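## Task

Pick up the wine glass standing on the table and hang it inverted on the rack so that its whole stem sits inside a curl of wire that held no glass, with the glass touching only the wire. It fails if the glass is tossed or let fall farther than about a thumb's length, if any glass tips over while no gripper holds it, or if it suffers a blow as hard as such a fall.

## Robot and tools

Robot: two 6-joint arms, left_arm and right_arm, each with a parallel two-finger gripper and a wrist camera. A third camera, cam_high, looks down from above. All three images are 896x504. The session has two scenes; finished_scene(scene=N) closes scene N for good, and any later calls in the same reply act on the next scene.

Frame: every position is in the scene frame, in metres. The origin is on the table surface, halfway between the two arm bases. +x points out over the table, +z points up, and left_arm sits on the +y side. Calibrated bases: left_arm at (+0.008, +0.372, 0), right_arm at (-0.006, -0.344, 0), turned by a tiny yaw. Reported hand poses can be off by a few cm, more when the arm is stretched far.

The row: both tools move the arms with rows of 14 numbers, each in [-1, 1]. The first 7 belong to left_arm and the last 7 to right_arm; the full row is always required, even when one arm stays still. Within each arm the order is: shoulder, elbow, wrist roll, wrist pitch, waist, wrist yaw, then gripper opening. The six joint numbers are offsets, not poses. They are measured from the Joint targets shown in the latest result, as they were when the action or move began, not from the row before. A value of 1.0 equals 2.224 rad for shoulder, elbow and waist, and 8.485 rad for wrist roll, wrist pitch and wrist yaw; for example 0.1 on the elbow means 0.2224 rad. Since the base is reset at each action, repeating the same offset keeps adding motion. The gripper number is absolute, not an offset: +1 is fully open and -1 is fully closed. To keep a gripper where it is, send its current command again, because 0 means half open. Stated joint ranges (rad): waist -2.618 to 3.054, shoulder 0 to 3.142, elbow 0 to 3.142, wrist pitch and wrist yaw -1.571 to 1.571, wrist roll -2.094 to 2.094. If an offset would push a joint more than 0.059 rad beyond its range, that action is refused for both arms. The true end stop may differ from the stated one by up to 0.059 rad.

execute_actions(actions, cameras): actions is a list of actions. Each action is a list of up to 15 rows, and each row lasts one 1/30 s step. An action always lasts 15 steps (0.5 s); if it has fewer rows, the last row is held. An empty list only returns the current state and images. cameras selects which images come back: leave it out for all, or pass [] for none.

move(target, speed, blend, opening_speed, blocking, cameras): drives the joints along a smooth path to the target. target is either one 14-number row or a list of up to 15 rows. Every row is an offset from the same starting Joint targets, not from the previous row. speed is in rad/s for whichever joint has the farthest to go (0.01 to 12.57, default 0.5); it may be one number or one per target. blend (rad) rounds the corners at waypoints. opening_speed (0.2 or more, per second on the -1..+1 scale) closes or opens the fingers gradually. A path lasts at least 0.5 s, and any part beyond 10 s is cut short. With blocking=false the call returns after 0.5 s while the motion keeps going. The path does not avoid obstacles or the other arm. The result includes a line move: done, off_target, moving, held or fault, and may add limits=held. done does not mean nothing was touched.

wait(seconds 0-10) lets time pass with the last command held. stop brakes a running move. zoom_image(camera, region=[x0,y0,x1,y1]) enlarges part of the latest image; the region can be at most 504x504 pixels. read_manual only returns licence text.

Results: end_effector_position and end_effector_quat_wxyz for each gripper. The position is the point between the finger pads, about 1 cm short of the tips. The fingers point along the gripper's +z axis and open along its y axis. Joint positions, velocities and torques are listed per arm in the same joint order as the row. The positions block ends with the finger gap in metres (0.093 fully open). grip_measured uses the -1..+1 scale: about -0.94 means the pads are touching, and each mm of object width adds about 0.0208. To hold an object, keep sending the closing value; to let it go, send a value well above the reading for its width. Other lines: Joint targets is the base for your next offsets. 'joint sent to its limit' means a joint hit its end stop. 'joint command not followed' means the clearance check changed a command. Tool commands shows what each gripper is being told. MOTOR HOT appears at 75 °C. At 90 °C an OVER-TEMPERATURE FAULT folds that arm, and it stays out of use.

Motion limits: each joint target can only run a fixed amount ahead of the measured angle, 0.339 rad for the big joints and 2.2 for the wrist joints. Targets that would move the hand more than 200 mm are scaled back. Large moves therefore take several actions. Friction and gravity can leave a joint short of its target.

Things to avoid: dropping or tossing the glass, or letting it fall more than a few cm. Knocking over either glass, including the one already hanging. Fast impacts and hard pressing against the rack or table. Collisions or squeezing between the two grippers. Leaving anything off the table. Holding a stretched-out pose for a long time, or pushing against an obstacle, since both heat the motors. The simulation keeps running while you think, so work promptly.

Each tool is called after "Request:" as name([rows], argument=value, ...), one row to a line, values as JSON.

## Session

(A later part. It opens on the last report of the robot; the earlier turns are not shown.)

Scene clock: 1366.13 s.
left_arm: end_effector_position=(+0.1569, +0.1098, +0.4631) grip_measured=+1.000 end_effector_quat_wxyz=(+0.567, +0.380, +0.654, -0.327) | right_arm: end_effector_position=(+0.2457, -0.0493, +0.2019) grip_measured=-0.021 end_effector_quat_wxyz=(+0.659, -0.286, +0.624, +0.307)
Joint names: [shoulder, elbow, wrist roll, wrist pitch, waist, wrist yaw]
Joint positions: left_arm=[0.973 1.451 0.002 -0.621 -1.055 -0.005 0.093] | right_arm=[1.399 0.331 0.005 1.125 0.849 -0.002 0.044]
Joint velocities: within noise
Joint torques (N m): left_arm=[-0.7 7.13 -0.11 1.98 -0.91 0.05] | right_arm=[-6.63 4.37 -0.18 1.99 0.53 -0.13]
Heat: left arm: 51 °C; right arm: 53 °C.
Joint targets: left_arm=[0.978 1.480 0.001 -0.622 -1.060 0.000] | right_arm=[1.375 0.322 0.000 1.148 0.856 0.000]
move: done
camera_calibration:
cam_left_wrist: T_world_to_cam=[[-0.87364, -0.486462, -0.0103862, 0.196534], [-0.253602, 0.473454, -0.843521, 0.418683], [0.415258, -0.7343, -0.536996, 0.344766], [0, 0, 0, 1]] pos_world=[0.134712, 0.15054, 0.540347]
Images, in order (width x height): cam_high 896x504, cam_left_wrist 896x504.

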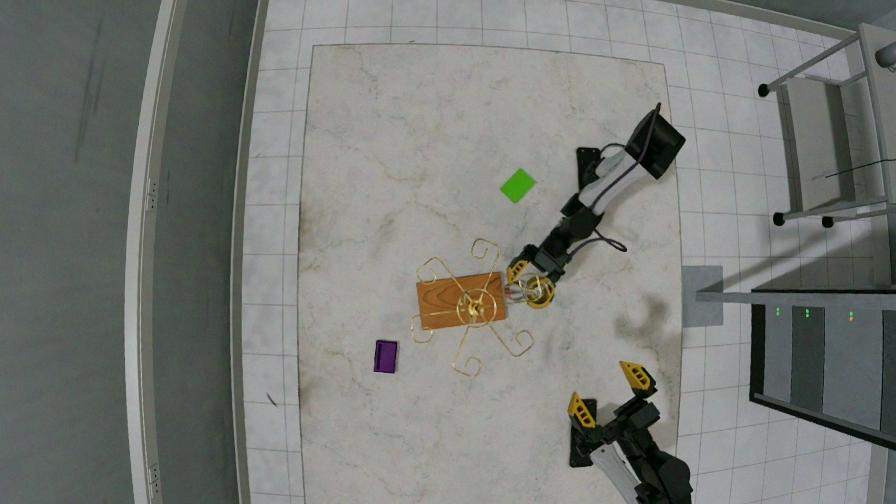

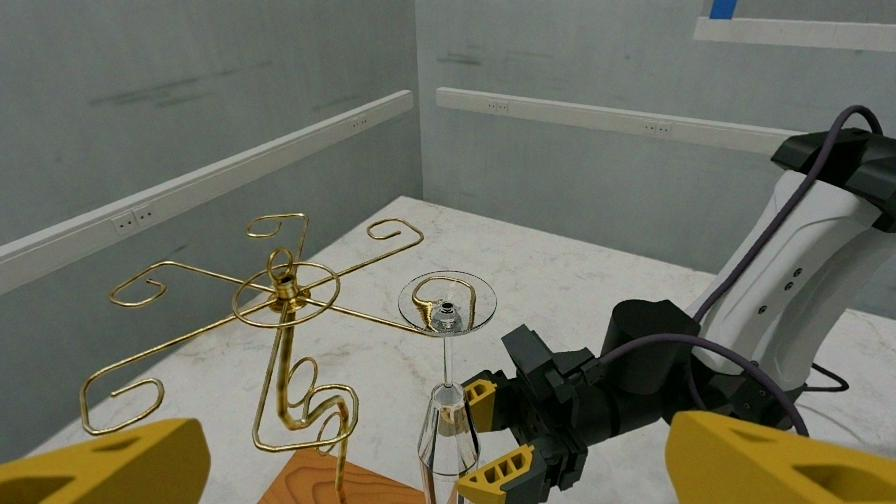

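Request:
move([
  [0, 0, 0, 0, 0, 0, 1, 0, 0, 0, 0, -0.0076, 0, -0.18],
  [0, 0, 0, 0, 0, 0, 1, -0.0108, -0.0081, 0, -0.0005, -0.0121, 0, -0.18],
], speed=0.03, cameras=["cam_high", "cam_left_wrist"])

Request:
zoom_image(camera="cam_high", region=[510, 265, 560, 315])

Request:
zoom_image(camera="cam_left_wrist", region=[360, 240, 500, 380])

Scene clock: 1410.00 s.
left_arm: end_effector_position=(+0.1569, +0.1098, +0.4631) grip_measured=+1.000 end_effector_quat_wxyz=(+0.567, +0.380, +0.654, -0.327) | right_arm: end_effector_position=(+0.2456, -0.0569, +0.2004) grip_measured=-0.021 end_effector_quat_wxyz=(+0.660, -0.283, +0.627, +0.302)
Joint names: [shoulder, elbow, wrist roll, wrist pitch, waist, wrist yaw]
Joint positions: left_arm=[0.973 1.451 0.002 -0.621 -1.055 -0.005 0.093] | right_arm=[1.375 0.309 0.005 1.12 0.836 -0.002 0.044]
Joint velocities: within noise
Joint torques (N m): left_arm=[-0.55 6.97 -0.04 2 -0.88 0.01] | right_arm=[-6.31 4.93 -0.11 1.98 -0.76 -0.15]
Heat: left arm: 51 °C; right arm: 53 °C.
Joint targets: left_arm=[0.978 1.480 0.001 -0.622 -1.060 0.000] | right_arm=[1.351 0.304 0.000 1.144 0.829 0.000]
move: done
camera_calibration:
cam_left_wrist: T_world_to_cam=[[-0.87364, -0.486462, -0.0103862, 0.196534], [-0.253602, 0.473454, -0.843521, 0.418683], [0.415258, -0.7343, -0.536996, 0.344766], [0, 0, 0, 1]] pos_world=[0.134712, 0.15054, 0.540347]
Images, in order (width x height): cam_high 896x504, cam_left_wrist 896x504.

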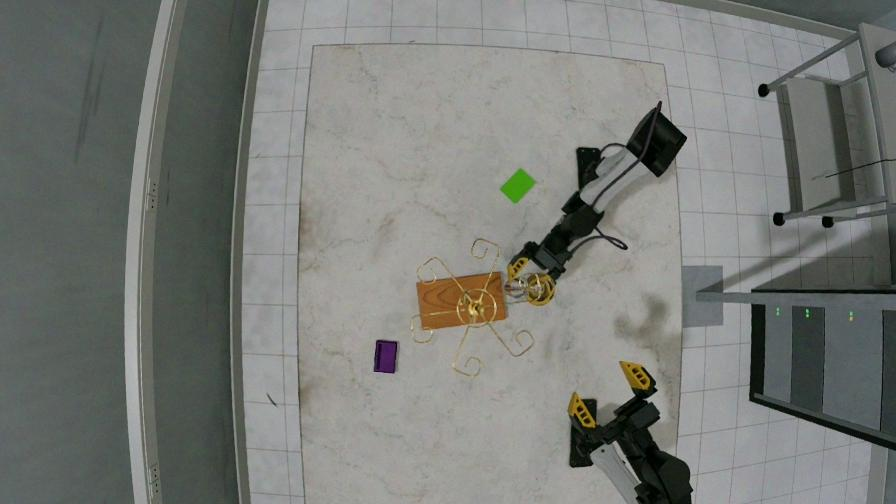

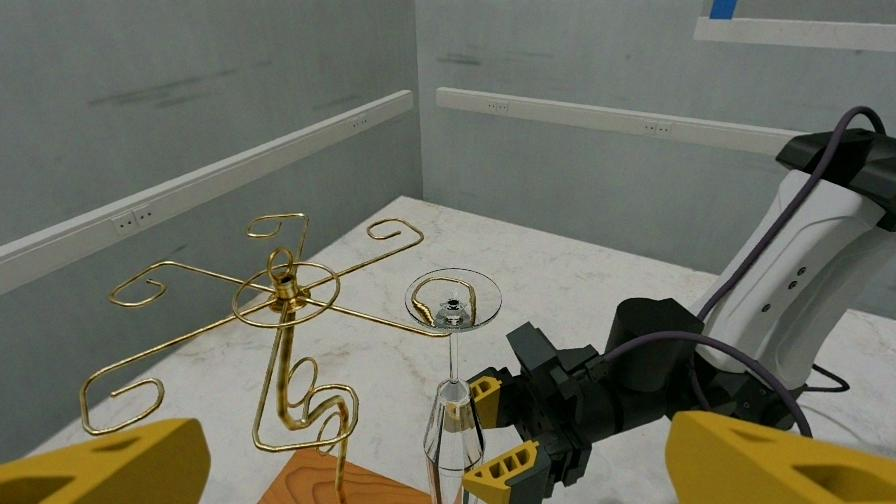

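Scaled by 10.080 from the camera's 896x504 image, which has a finer 1280x720 frame.

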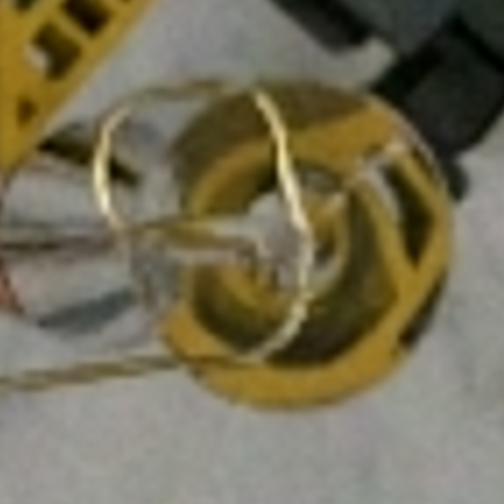

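Scaled by 3.600 from the camera's 896x504 image, which has a finer 1280x720 frame.

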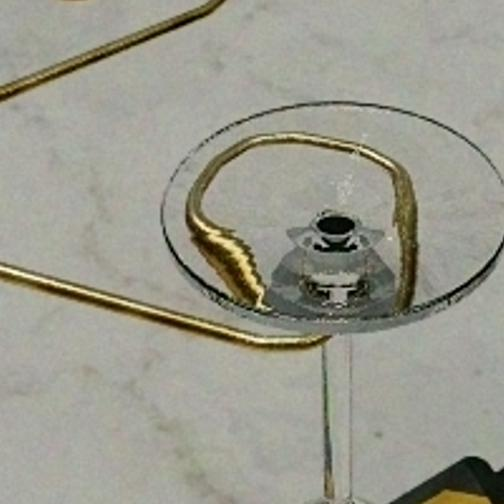

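Request:
move([
  [0, 0, 0, 0, 0, 0, 1, -0.0059, -0.0049, 0, -0.0003, -0.0046, 0, -0.18],
  [0, 0, 0, 0, 0, 0, 1, -0.0059, -0.0049, 0, -0.0003, -0.0207, 0, -0.18],
], speed=0.03, cameras=["cam_high", "cam_left_wrist"])

Request:
zoom_image(camera="cam_high", region=[510, 255, 560, 305])

Request:
zoom_image(camera="cam_left_wrist", region=[360, 220, 500, 360])

Scene clock: 1468.40 s.
left_arm: end_effector_position=(+0.1569, +0.1098, +0.4631) grip_measured=+1.000 end_effector_quat_wxyz=(+0.567, +0.380, +0.654, -0.327) | right_arm: end_effector_position=(+0.2564, -0.0709, +0.2001) grip_measured=-0.021 end_effector_quat_wxyz=(+0.667, -0.269, +0.633, +0.287)
Joint names: [shoulder, elbow, wrist roll, wrist pitch, waist, wrist yaw]
Joint positions: left_arm=[0.973 1.451 0.002 -0.621 -1.055 -0.005 0.093] | right_arm=[1.361 0.298 0.005 1.117 0.791 -0.002 0.044]
Joint velocities: within noise
Joint torques (N m): left_arm=[-0.69 7.17 -0.05 2.01 -0.99 0.02] | right_arm=[-6.01 4.88 -0.14 1.96 -0.85 -0.11]
Heat: left arm: 51 °C; right arm: 51 °C.
Joint targets: left_arm=[0.978 1.480 0.001 -0.622 -1.060 0.000] | right_arm=[1.338 0.293 0.000 1.141 0.783 0.000]
move: done
camera_calibration:
cam_left_wrist: T_world_to_cam=[[-0.87364, -0.486462, -0.0103862, 0.196534], [-0.253602, 0.473454, -0.843521, 0.418683], [0.415258, -0.7343, -0.536996, 0.344766], [0, 0, 0, 1]] pos_world=[0.134712, 0.15054, 0.540347]
Images, in order (width x height): cam_high 896x504, cam_left_wrist 896x504.

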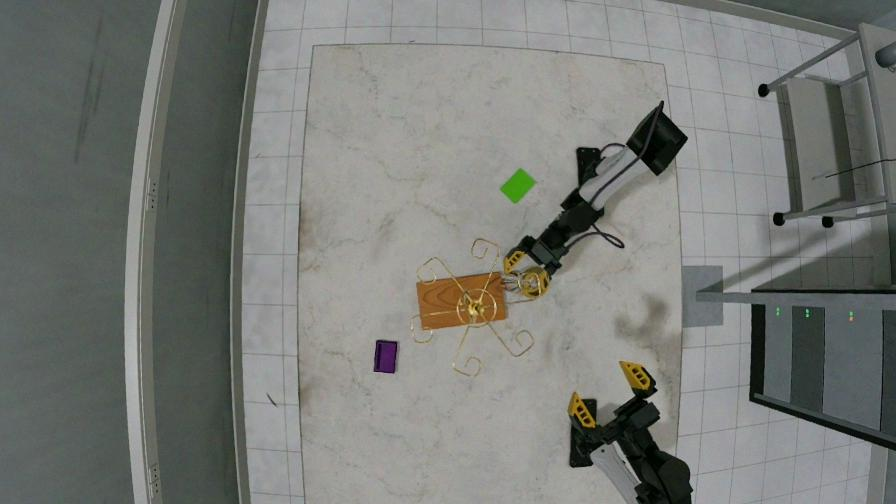

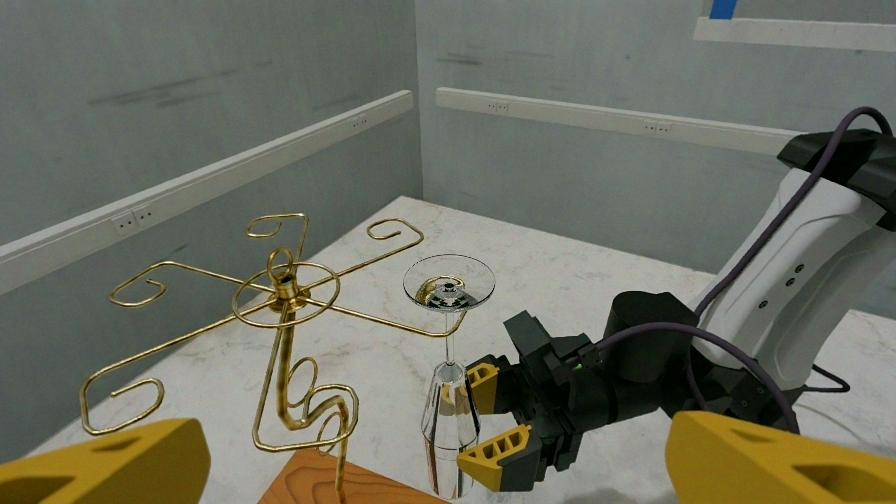

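Scaled by 10.080 from the camera's 896x504 image, which has a finer 1280x720 frame.

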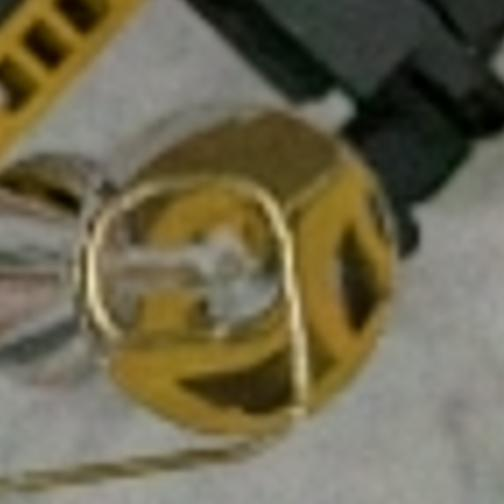

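Scaled by 3.600 from the camera's 896x504 image, which has a finer 1280x720 frame.

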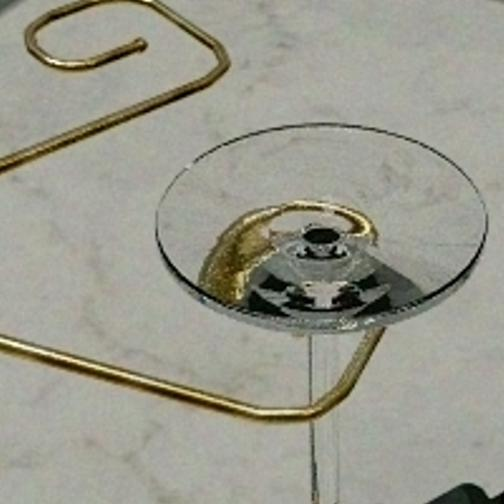

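Request:
move(target=[0, 0, 0, 0, 0, 0, 1, 0.0256, -0.0058, 0, 0.0084, 0, 0, -0.18], speed=0.03, cameras=["cam_high", "cam_left_wrist"])

Request:
zoom_image(camera="cam_left_wrist", region=[360, 220, 500, 360])

Scene clock: 1499.70 s.
left_arm: end_effector_position=(+0.1569, +0.1098, +0.4631) grip_measured=+1.000 end_effector_quat_wxyz=(+0.567, +0.380, +0.654, -0.327) | right_arm: end_effector_position=(+0.2563, -0.0709, +0.1928) grip_measured=-0.021 end_effector_quat_wxyz=(+0.665, -0.269, +0.635, +0.286)
Joint names: [shoulder, elbow, wrist roll, wrist pitch, waist, wrist yaw]
Joint positions: left_arm=[0.973 1.451 0.002 -0.621 -1.055 -0.005 0.093] | right_arm=[1.394 0.285 0.005 1.158 0.791 -0.002 0.044]
Joint velocities: within noise
Joint torques (N m): left_arm=[-0.59 7.23 -0.09 1.97 -0.8 0.11] | right_arm=[-4.07 4.62 -0.15 2.25 -0.79 -0.13]
Heat: left arm: 51 °C; right arm: 50 °C.
Joint targets: left_arm=[0.978 1.480 0.001 -0.622 -1.060 0.000] | right_arm=[1.395 0.280 0.000 1.212 0.783 0.000]
move: off_target (right_arm); right_arm: the wrist pitch is farthest, 0.054 rad from its target
camera_calibration:
cam_left_wrist: T_world_to_cam=[[-0.87364, -0.486462, -0.0103862, 0.196534], [-0.253602, 0.473454, -0.843521, 0.418683], [0.415258, -0.7343, -0.536996, 0.344766], [0, 0, 0, 1]] pos_world=[0.134712, 0.15054, 0.540347]
Images, in order (width x height): cam_high 896x504, cam_left_wrist 896x504.

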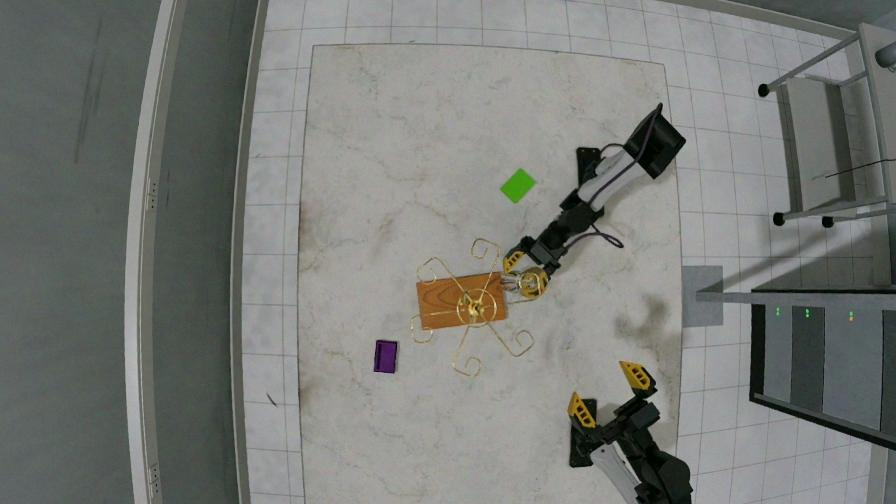

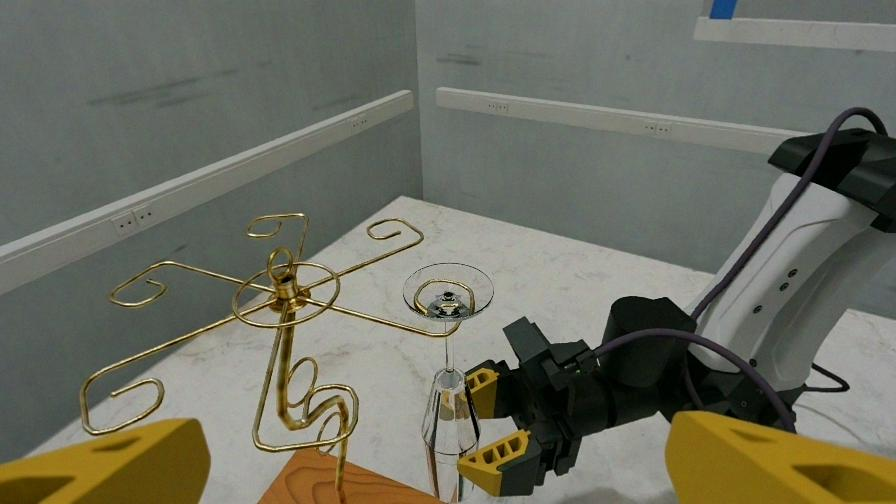

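Scaled by 3.600 from the camera's 896x504 image, which has a finer 1280x720 frame.

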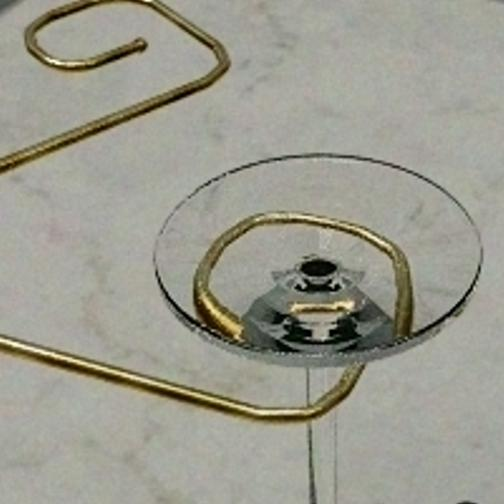

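Request:
move(target=[0, 0, 0, 0, 0, 0, 1, 0.0073, -0.0029, 0, 0.0027, 0, 0, -0.18], speed=0.02, cameras=["cam_high", "cam_left_wrist"])

Request:
zoom_image(camera="cam_left_wrist", region=[360, 220, 500, 360])

Scene clock: 1517.70 s.
left_arm: end_effector_position=(+0.1569, +0.1098, +0.4631) grip_measured=+1.000 end_effector_quat_wxyz=(+0.567, +0.380, +0.654, -0.327) | right_arm: end_effector_position=(+0.2562, -0.0711, +0.1901) grip_measured=-0.021 end_effector_quat_wxyz=(+0.666, -0.269, +0.634, +0.286)
Joint names: [shoulder, elbow, wrist roll, wrist pitch, waist, wrist yaw]
Joint positions: left_arm=[0.973 1.451 0.002 -0.621 -1.055 -0.005 0.093] | right_arm=[1.41 0.279 0.005 1.181 0.791 -0.002 0.044]
Joint velocities: within noise
Joint torques (N m): left_arm=[-0.58 7.02 -0.11 1.98 -0.83 0.07] | right_arm=[-3.92 4.49 -0.16 2.28 -0.7 -0.14]
Heat: left arm: 51 °C; right arm: 51 °C.
Joint targets: left_arm=[0.978 1.480 0.001 -0.622 -1.060 0.000] | right_arm=[1.411 0.274 0.000 1.235 0.783 0.000]
move: off_target (right_arm); right_arm: the wrist pitch is farthest, 0.054 rad from its target
camera_calibration:
cam_left_wrist: T_world_to_cam=[[-0.87364, -0.486462, -0.0103862, 0.196534], [-0.253602, 0.473454, -0.843521, 0.418683], [0.415258, -0.7343, -0.536996, 0.344766], [0, 0, 0, 1]] pos_world=[0.134712, 0.15054, 0.540347]
Images, in order (width x height): cam_high 896x504, cam_left_wrist 896x504.

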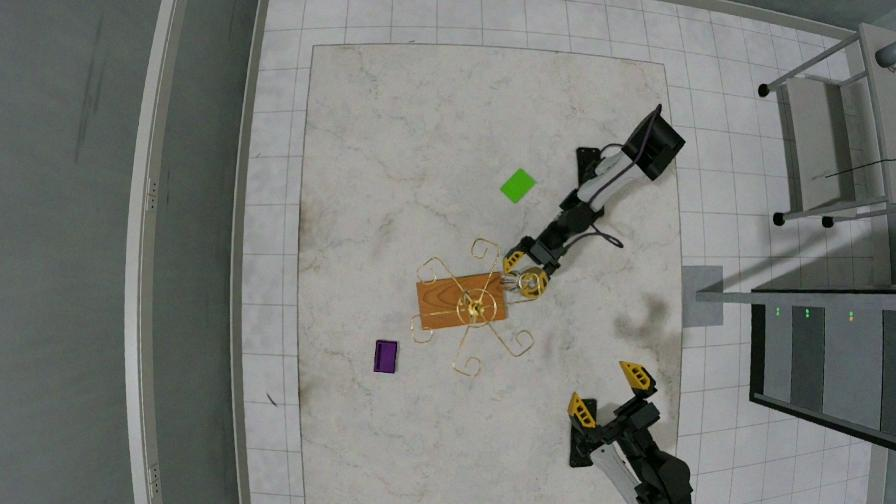

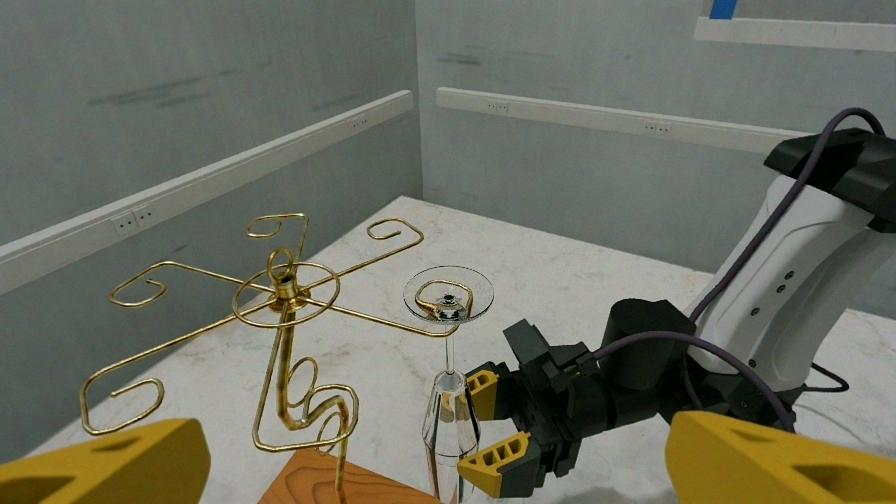

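Scaled by 3.600 from the camera's 896x504 image, which has a finer 1280x720 frame.

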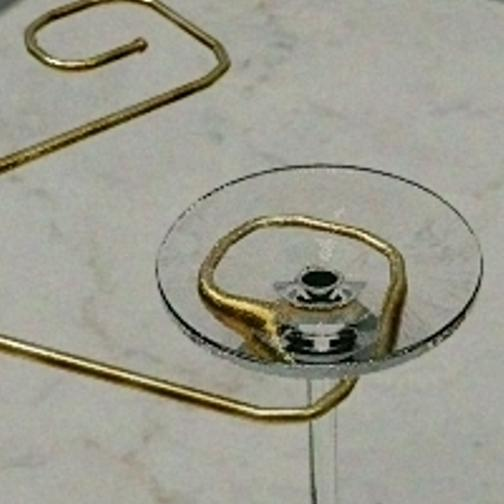

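Request:
move(target=[0, 0, 0, 0, 0, 0, 1, 0.0073, -0.0029, 0, 0.0027, 0, 0, -0.18], speed=0.02, cameras=["cam_left_wrist"])

Request:
zoom_image(camera="cam_left_wrist", region=[360, 220, 500, 360])

Scene clock: 1527.90 s.
left_arm: end_effector_position=(+0.1569, +0.1098, +0.4631) grip_measured=+1.000 end_effector_quat_wxyz=(+0.567, +0.380, +0.654, -0.327) | right_arm: end_effector_position=(+0.2560, -0.0713, +0.1895) grip_measured=-0.021 end_effector_quat_wxyz=(+0.668, -0.268, +0.632, +0.287)
Joint names: [shoulder, elbow, wrist roll, wrist pitch, waist, wrist yaw]
Joint positions: left_arm=[0.973 1.451 0.002 -0.621 -1.055 -0.005 0.093] | right_arm=[1.424 0.274 0.005 1.208 0.791 -0.002 0.044]
Joint velocities: within noise
Joint torques (N m): left_arm=[-0.66 7.09 -0.1 2.03 -0.92 0.04] | right_arm=[-3.89 4.3 -0.16 2.24 -0.77 -0.11]
Heat: left arm: 51 °C; right arm: 51 °C.
Joint targets: left_arm=[0.978 1.480 0.001 -0.622 -1.060 0.000] | right_arm=[1.427 0.268 0.000 1.258 0.783 0.000]
move: off_target (right_arm); right_arm: the wrist pitch is farthest, 0.050 rad from its target
camera_calibration:
cam_left_wrist: T_world_to_cam=[[-0.87364, -0.486462, -0.0103862, 0.196534], [-0.253602, 0.473454, -0.843521, 0.418683], [0.415258, -0.7343, -0.536996, 0.344766], [0, 0, 0, 1]] pos_world=[0.134712, 0.15054, 0.540347]
Images, in order (width x height): cam_left_wrist 896x504.

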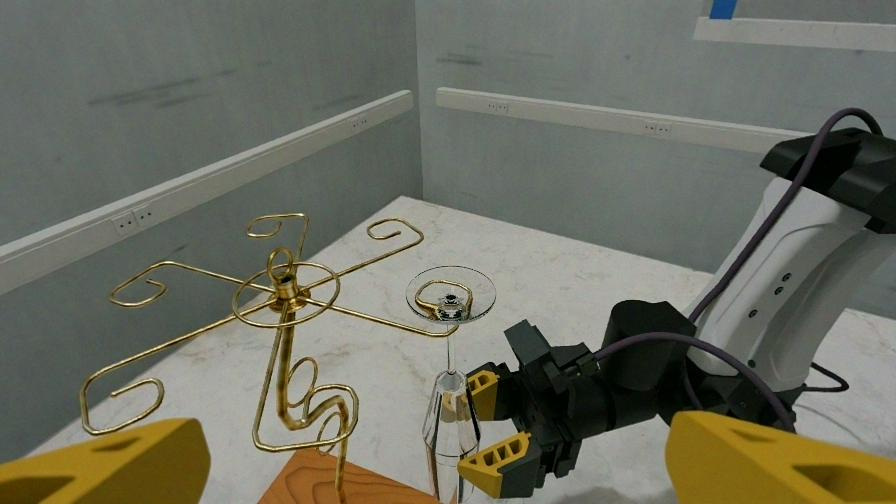

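Scaled by 3.600 from the camera's 896x504 image, which has a finer 1280x720 frame.

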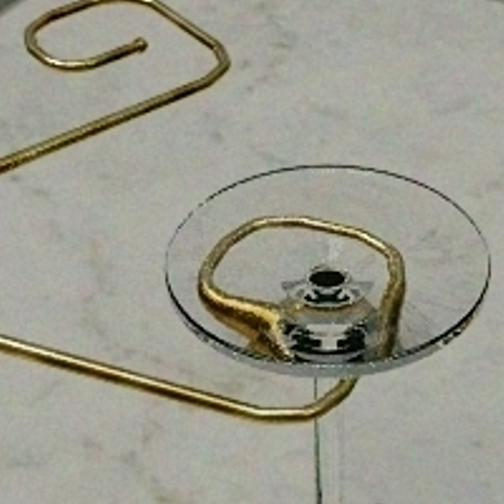

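Request:
move(target=[0, 0, 0, 0, 0, 0, 1, 0.0037, -0.0014, 0, 0, 0, 0, -0.18], speed=0.02, cameras=["cam_left_wrist", "cam_high"])

Request:
zoom_image(camera="cam_left_wrist", region=[360, 220, 500, 360])

Request:
zoom_image(camera="cam_high", region=[510, 255, 560, 305])

Scene clock: 1544.80 s.
left_arm: end_effector_position=(+0.1569, +0.1098, +0.4631) grip_measured=+1.000 end_effector_quat_wxyz=(+0.567, +0.380, +0.654, -0.327) | right_arm: end_effector_position=(+0.2562, -0.0711, +0.1890) grip_measured=-0.021 end_effector_quat_wxyz=(+0.669, -0.268, +0.631, +0.288)
Joint names: [shoulder, elbow, wrist roll, wrist pitch, waist, wrist yaw]
Joint positions: left_arm=[0.973 1.451 0.002 -0.621 -1.055 -0.005 0.093] | right_arm=[1.432 0.273 0.005 1.219 0.791 -0.002 0.044]
Joint velocities: within noise
Joint torques (N m): left_arm=[-0.54 6.89 -0.11 2 -1.01 0.01] | right_arm=[-3.96 4 -0.16 2.16 -0.9 -0.15]
Heat: left arm: 51 °C; right arm: 52 °C.
Joint targets: left_arm=[0.978 1.480 0.001 -0.622 -1.060 0.000] | right_arm=[1.435 0.264 0.000 1.258 0.783 0.000]
move: off_target (right_arm); right_arm: the wrist pitch is farthest, 0.039 rad from its target
camera_calibration:
cam_left_wrist: T_world_to_cam=[[-0.87364, -0.486462, -0.0103862, 0.196534], [-0.253602, 0.473454, -0.843521, 0.418683], [0.415258, -0.7343, -0.536996, 0.344766], [0, 0, 0, 1]] pos_world=[0.134712, 0.15054, 0.540347]
Images, in order (width x height): cam_high 896x504, cam_left_wrist 896x504.

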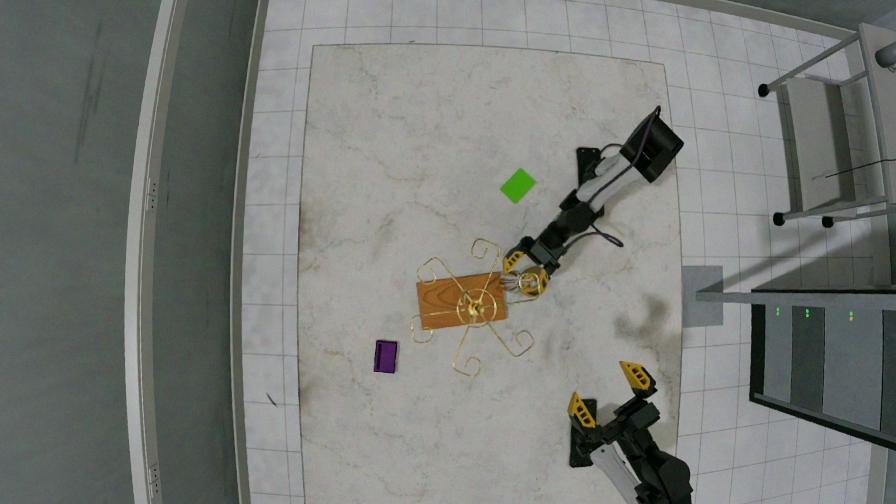

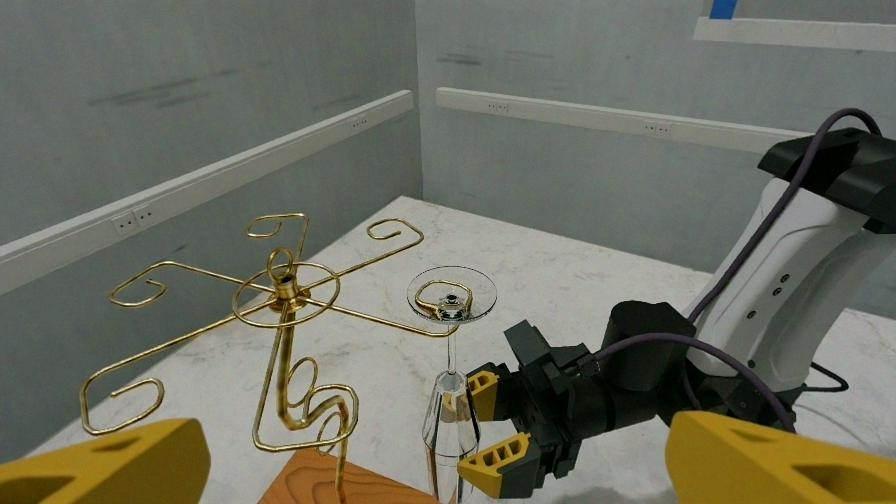

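Scaled by 3.600 from the camera's 896x504 image, which has a finer 1280x720 frame.

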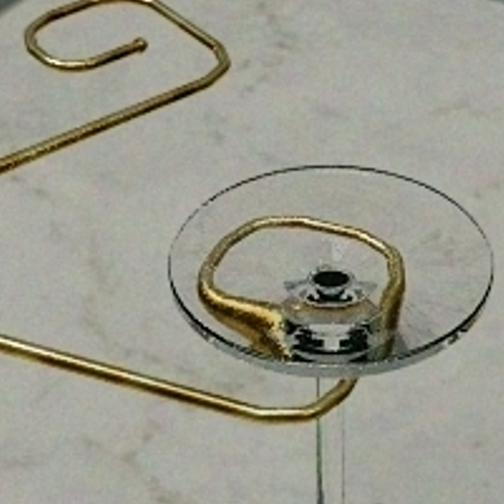

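Scaled by 10.080 from the camera's 896x504 image, which has a finer 1280x720 frame.

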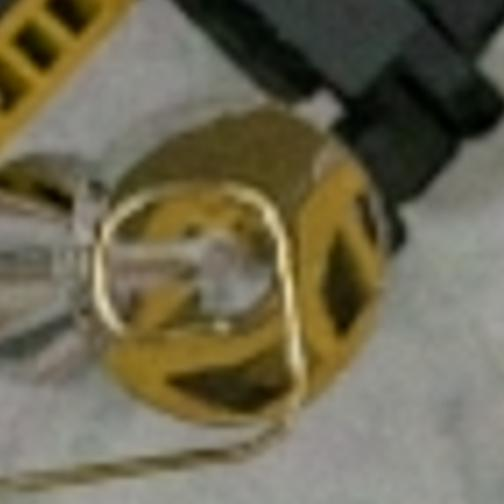

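Request:
move(target=[0, 0, 0, 0, 0, 0, 1, 0, 0, 0, 0, 0, 0, 0.5], opening_speed=0.2, cameras=["cam_left_wrist", "cam_right_wrist", "cam_high"])

Request:
zoom_image(camera="cam_left_wrist", region=[360, 220, 560, 500])

Scene clock: 1576.47 s.
left_arm: end_effector_position=(+0.1569, +0.1098, +0.4631) grip_measured=+1.000 end_effector_quat_wxyz=(+0.567, +0.380, +0.654, -0.327) | right_arm: end_effector_position=(+0.2560, -0.0713, +0.1935) grip_measured=+0.497 end_effector_quat_wxyz=(+0.675, -0.265, +0.625, +0.290)
Joint names: [shoulder, elbow, wrist roll, wrist pitch, waist, wrist yaw]
Joint positions: left_arm=[0.973 1.451 0.002 -0.621 -1.055 -0.005 0.093] | right_arm=[1.432 0.273 0.005 1.238 0.791 -0.002 0.069]
Joint velocities: within noise
Joint torques (N m): left_arm=[-0.51 7.2 -0.1 1.97 -0.95 0.06] | right_arm=[-3.93 4.16 -0.13 1.94 -0.81 -0.13]
Heat: left arm: 51 °C; right arm: 54 °C.
Joint targets: left_arm=[0.978 1.480 0.001 -0.622 -1.060 0.000] | right_arm=[1.435 0.264 0.000 1.258 0.783 0.000]
move: done
camera_calibration:
cam_left_wrist: T_world_to_cam=[[-0.87364, -0.486462, -0.0103862, 0.196534], [-0.253602, 0.473454, -0.843521, 0.418683], [0.415258, -0.7343, -0.536996, 0.344766], [0, 0, 0, 1]] pos_world=[0.134712, 0.15054, 0.540347]
cam_right_wrist: T_world_to_cam=[[0.71707, -0.695596, -0.044234, -0.222902], [-0.262498, -0.210721, -0.941643, 0.274517], [0.645682, 0.686835, -0.333694, 0.025976], [0, 0, 0, 1]] pos_world=[0.215124, -0.115045, 0.257305]

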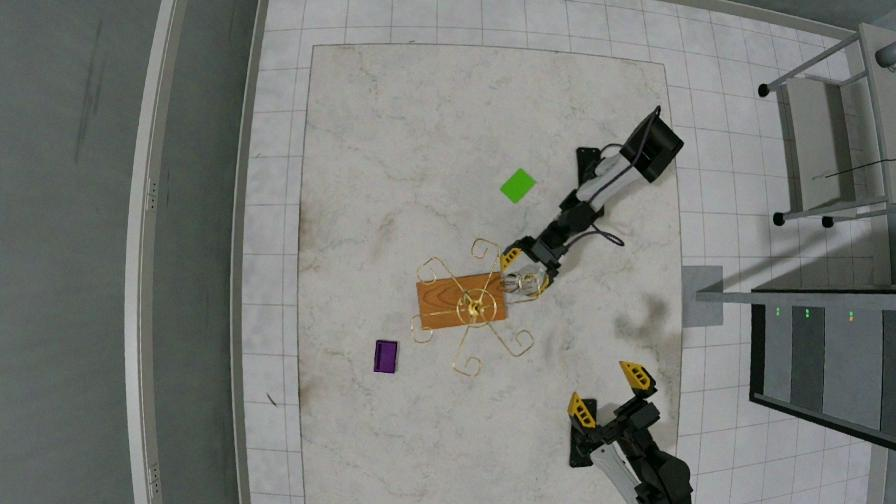

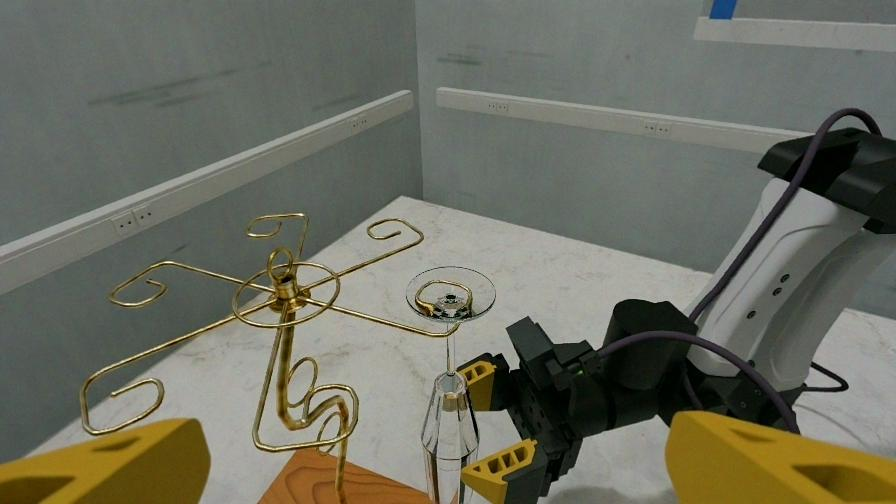

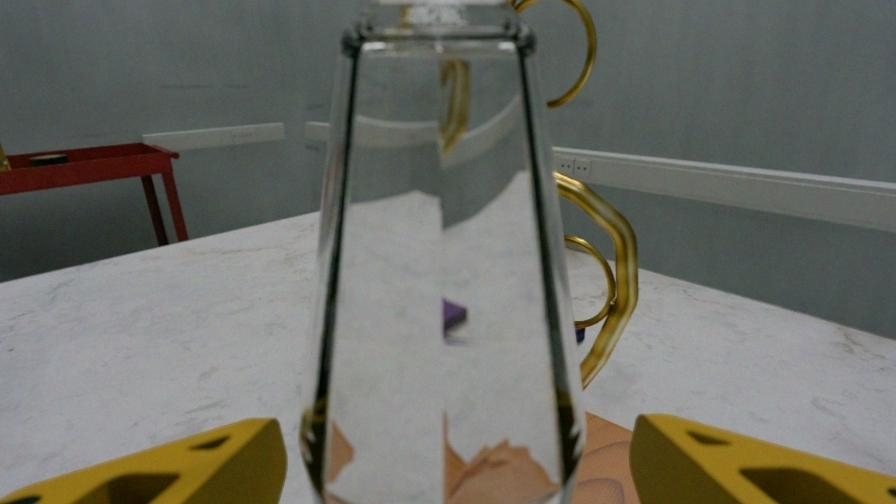

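Scaled by 1.800 from the camera's 896x504 image, which has a finer 1280x720 frame.

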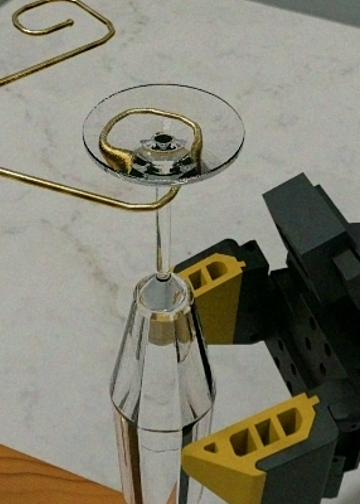

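Request:
move([
  [0, 0, 0, 0, 0, 0, 1, 0, 0, 0, 0, 0, 0, 1.0],
  [0, 0, 0, 0, 0, 0, 1, -0.1623, -0.0629, 0, -0.0243, 0, 0, 1.0],
  [0, 0, 0, 0, 0, 0, 1, -0.2878, -0.0962, 0, -0.049, 0, 0, 1.0],
], opening_speed=0.4, speed=[0.1, 0.15, 0.25], cameras=["cam_left_wrist", "cam_right_wrist", "cam_high"])

Request:
zoom_image(camera="cam_left_wrist", region=[360, 220, 540, 500])

Request:
zoom_image(camera="cam_high", region=[490, 250, 560, 320])

Scene clock: 1620.03 s.
left_arm: end_effector_position=(+0.1569, +0.1098, +0.4631) grip_measured=+1.000 end_effector_quat_wxyz=(+0.567, +0.380, +0.654, -0.327) | right_arm: end_effector_position=(+0.2009, -0.1286, +0.2100) grip_measured=+0.999 end_effector_quat_wxyz=(+0.686, -0.260, +0.613, +0.295)
Joint names: [shoulder, elbow, wrist roll, wrist pitch, waist, wrist yaw]
Joint positions: left_arm=[0.973 1.451 0.002 -0.621 -1.055 -0.005 0.093] | right_arm=[0.801 0.062 0.005 0.853 0.791 -0.002 0.093]
Joint velocities: within noise
Joint torques (N m): left_arm=[-0.8 7.01 -0.13 2.01 -0.92 0.09] | right_arm=[-1.24 5.09 -0.15 1.62 -0.68 -0.15]
Heat: left arm: 51 °C; right arm: 53 °C.
Joint targets: left_arm=[0.978 1.480 0.001 -0.622 -1.060 0.000] | right_arm=[0.795 0.050 0.000 0.842 0.783 0.000]
move: done
camera_calibration:
cam_left_wrist: T_world_to_cam=[[-0.87364, -0.486462, -0.0103862, 0.196534], [-0.253602, 0.473454, -0.843521, 0.418683], [0.415258, -0.7343, -0.536996, 0.344766], [0, 0, 0, 1]] pos_world=[0.134712, 0.15054, 0.540347]
cam_right_wrist: T_world_to_cam=[[0.71813, -0.69449, -0.0444142, -0.222646], [-0.239455, -0.186673, -0.952793, 0.264357], [0.653414, 0.694865, -0.300354, 0.0989348], [0, 0, 0, 1]] pos_world=[0.158545, -0.174023, 0.271705]

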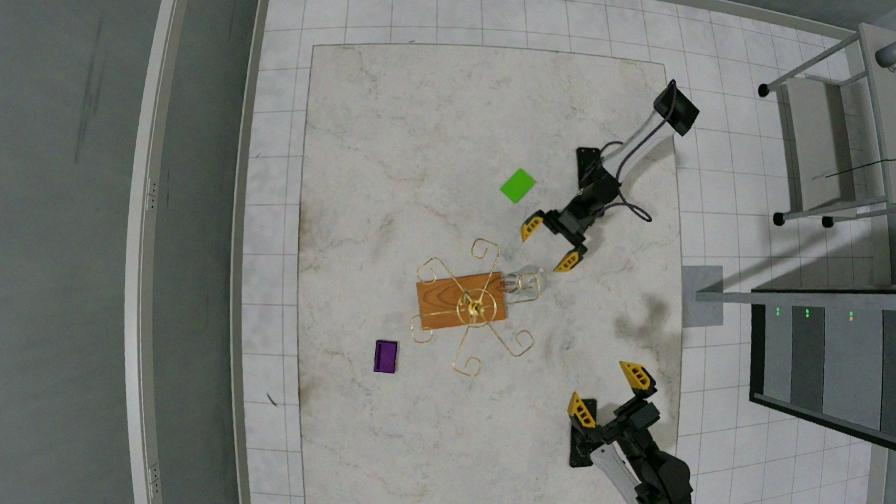

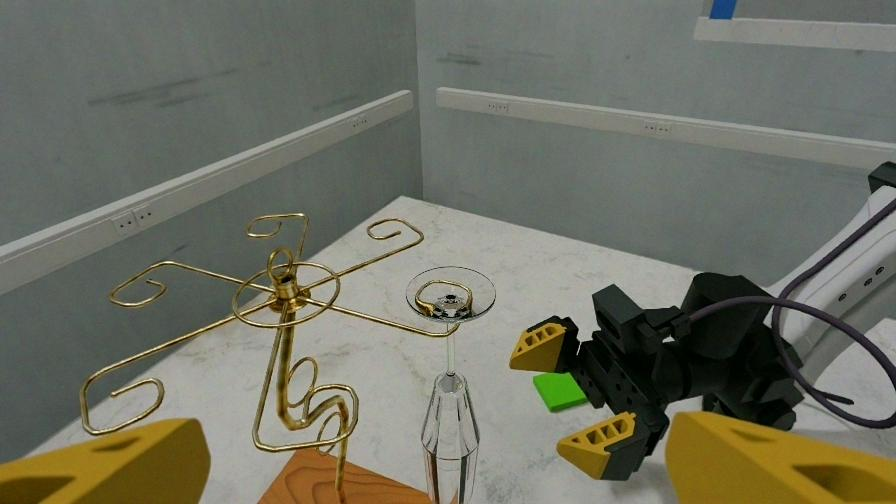

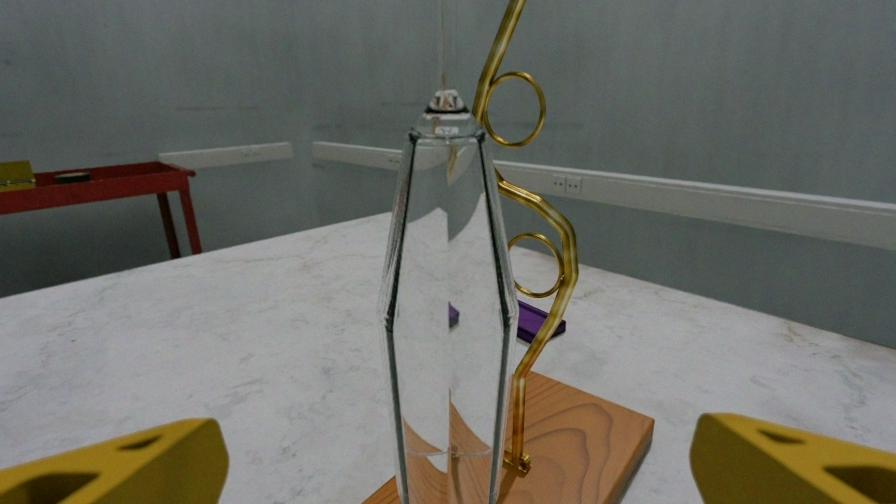

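Scaled by 1.800 from the camera's 896x504 image, which has a finer 1280x720 frame.

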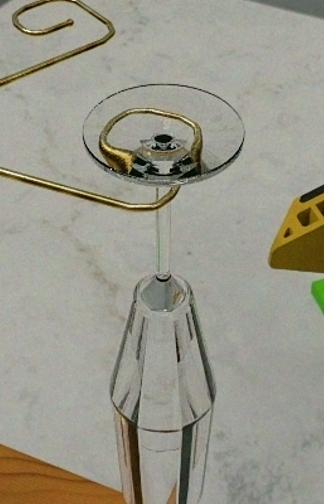

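Scaled by 7.200 from the camera's 896x504 image, which has a finer 1280x720 frame.

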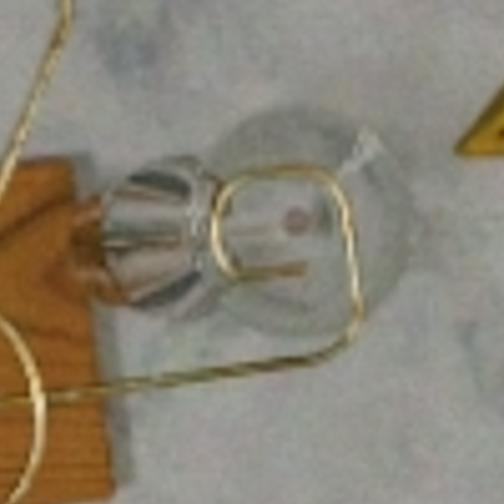

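Request:
finished_scene(scene=2)

The scene is finished: the task was done.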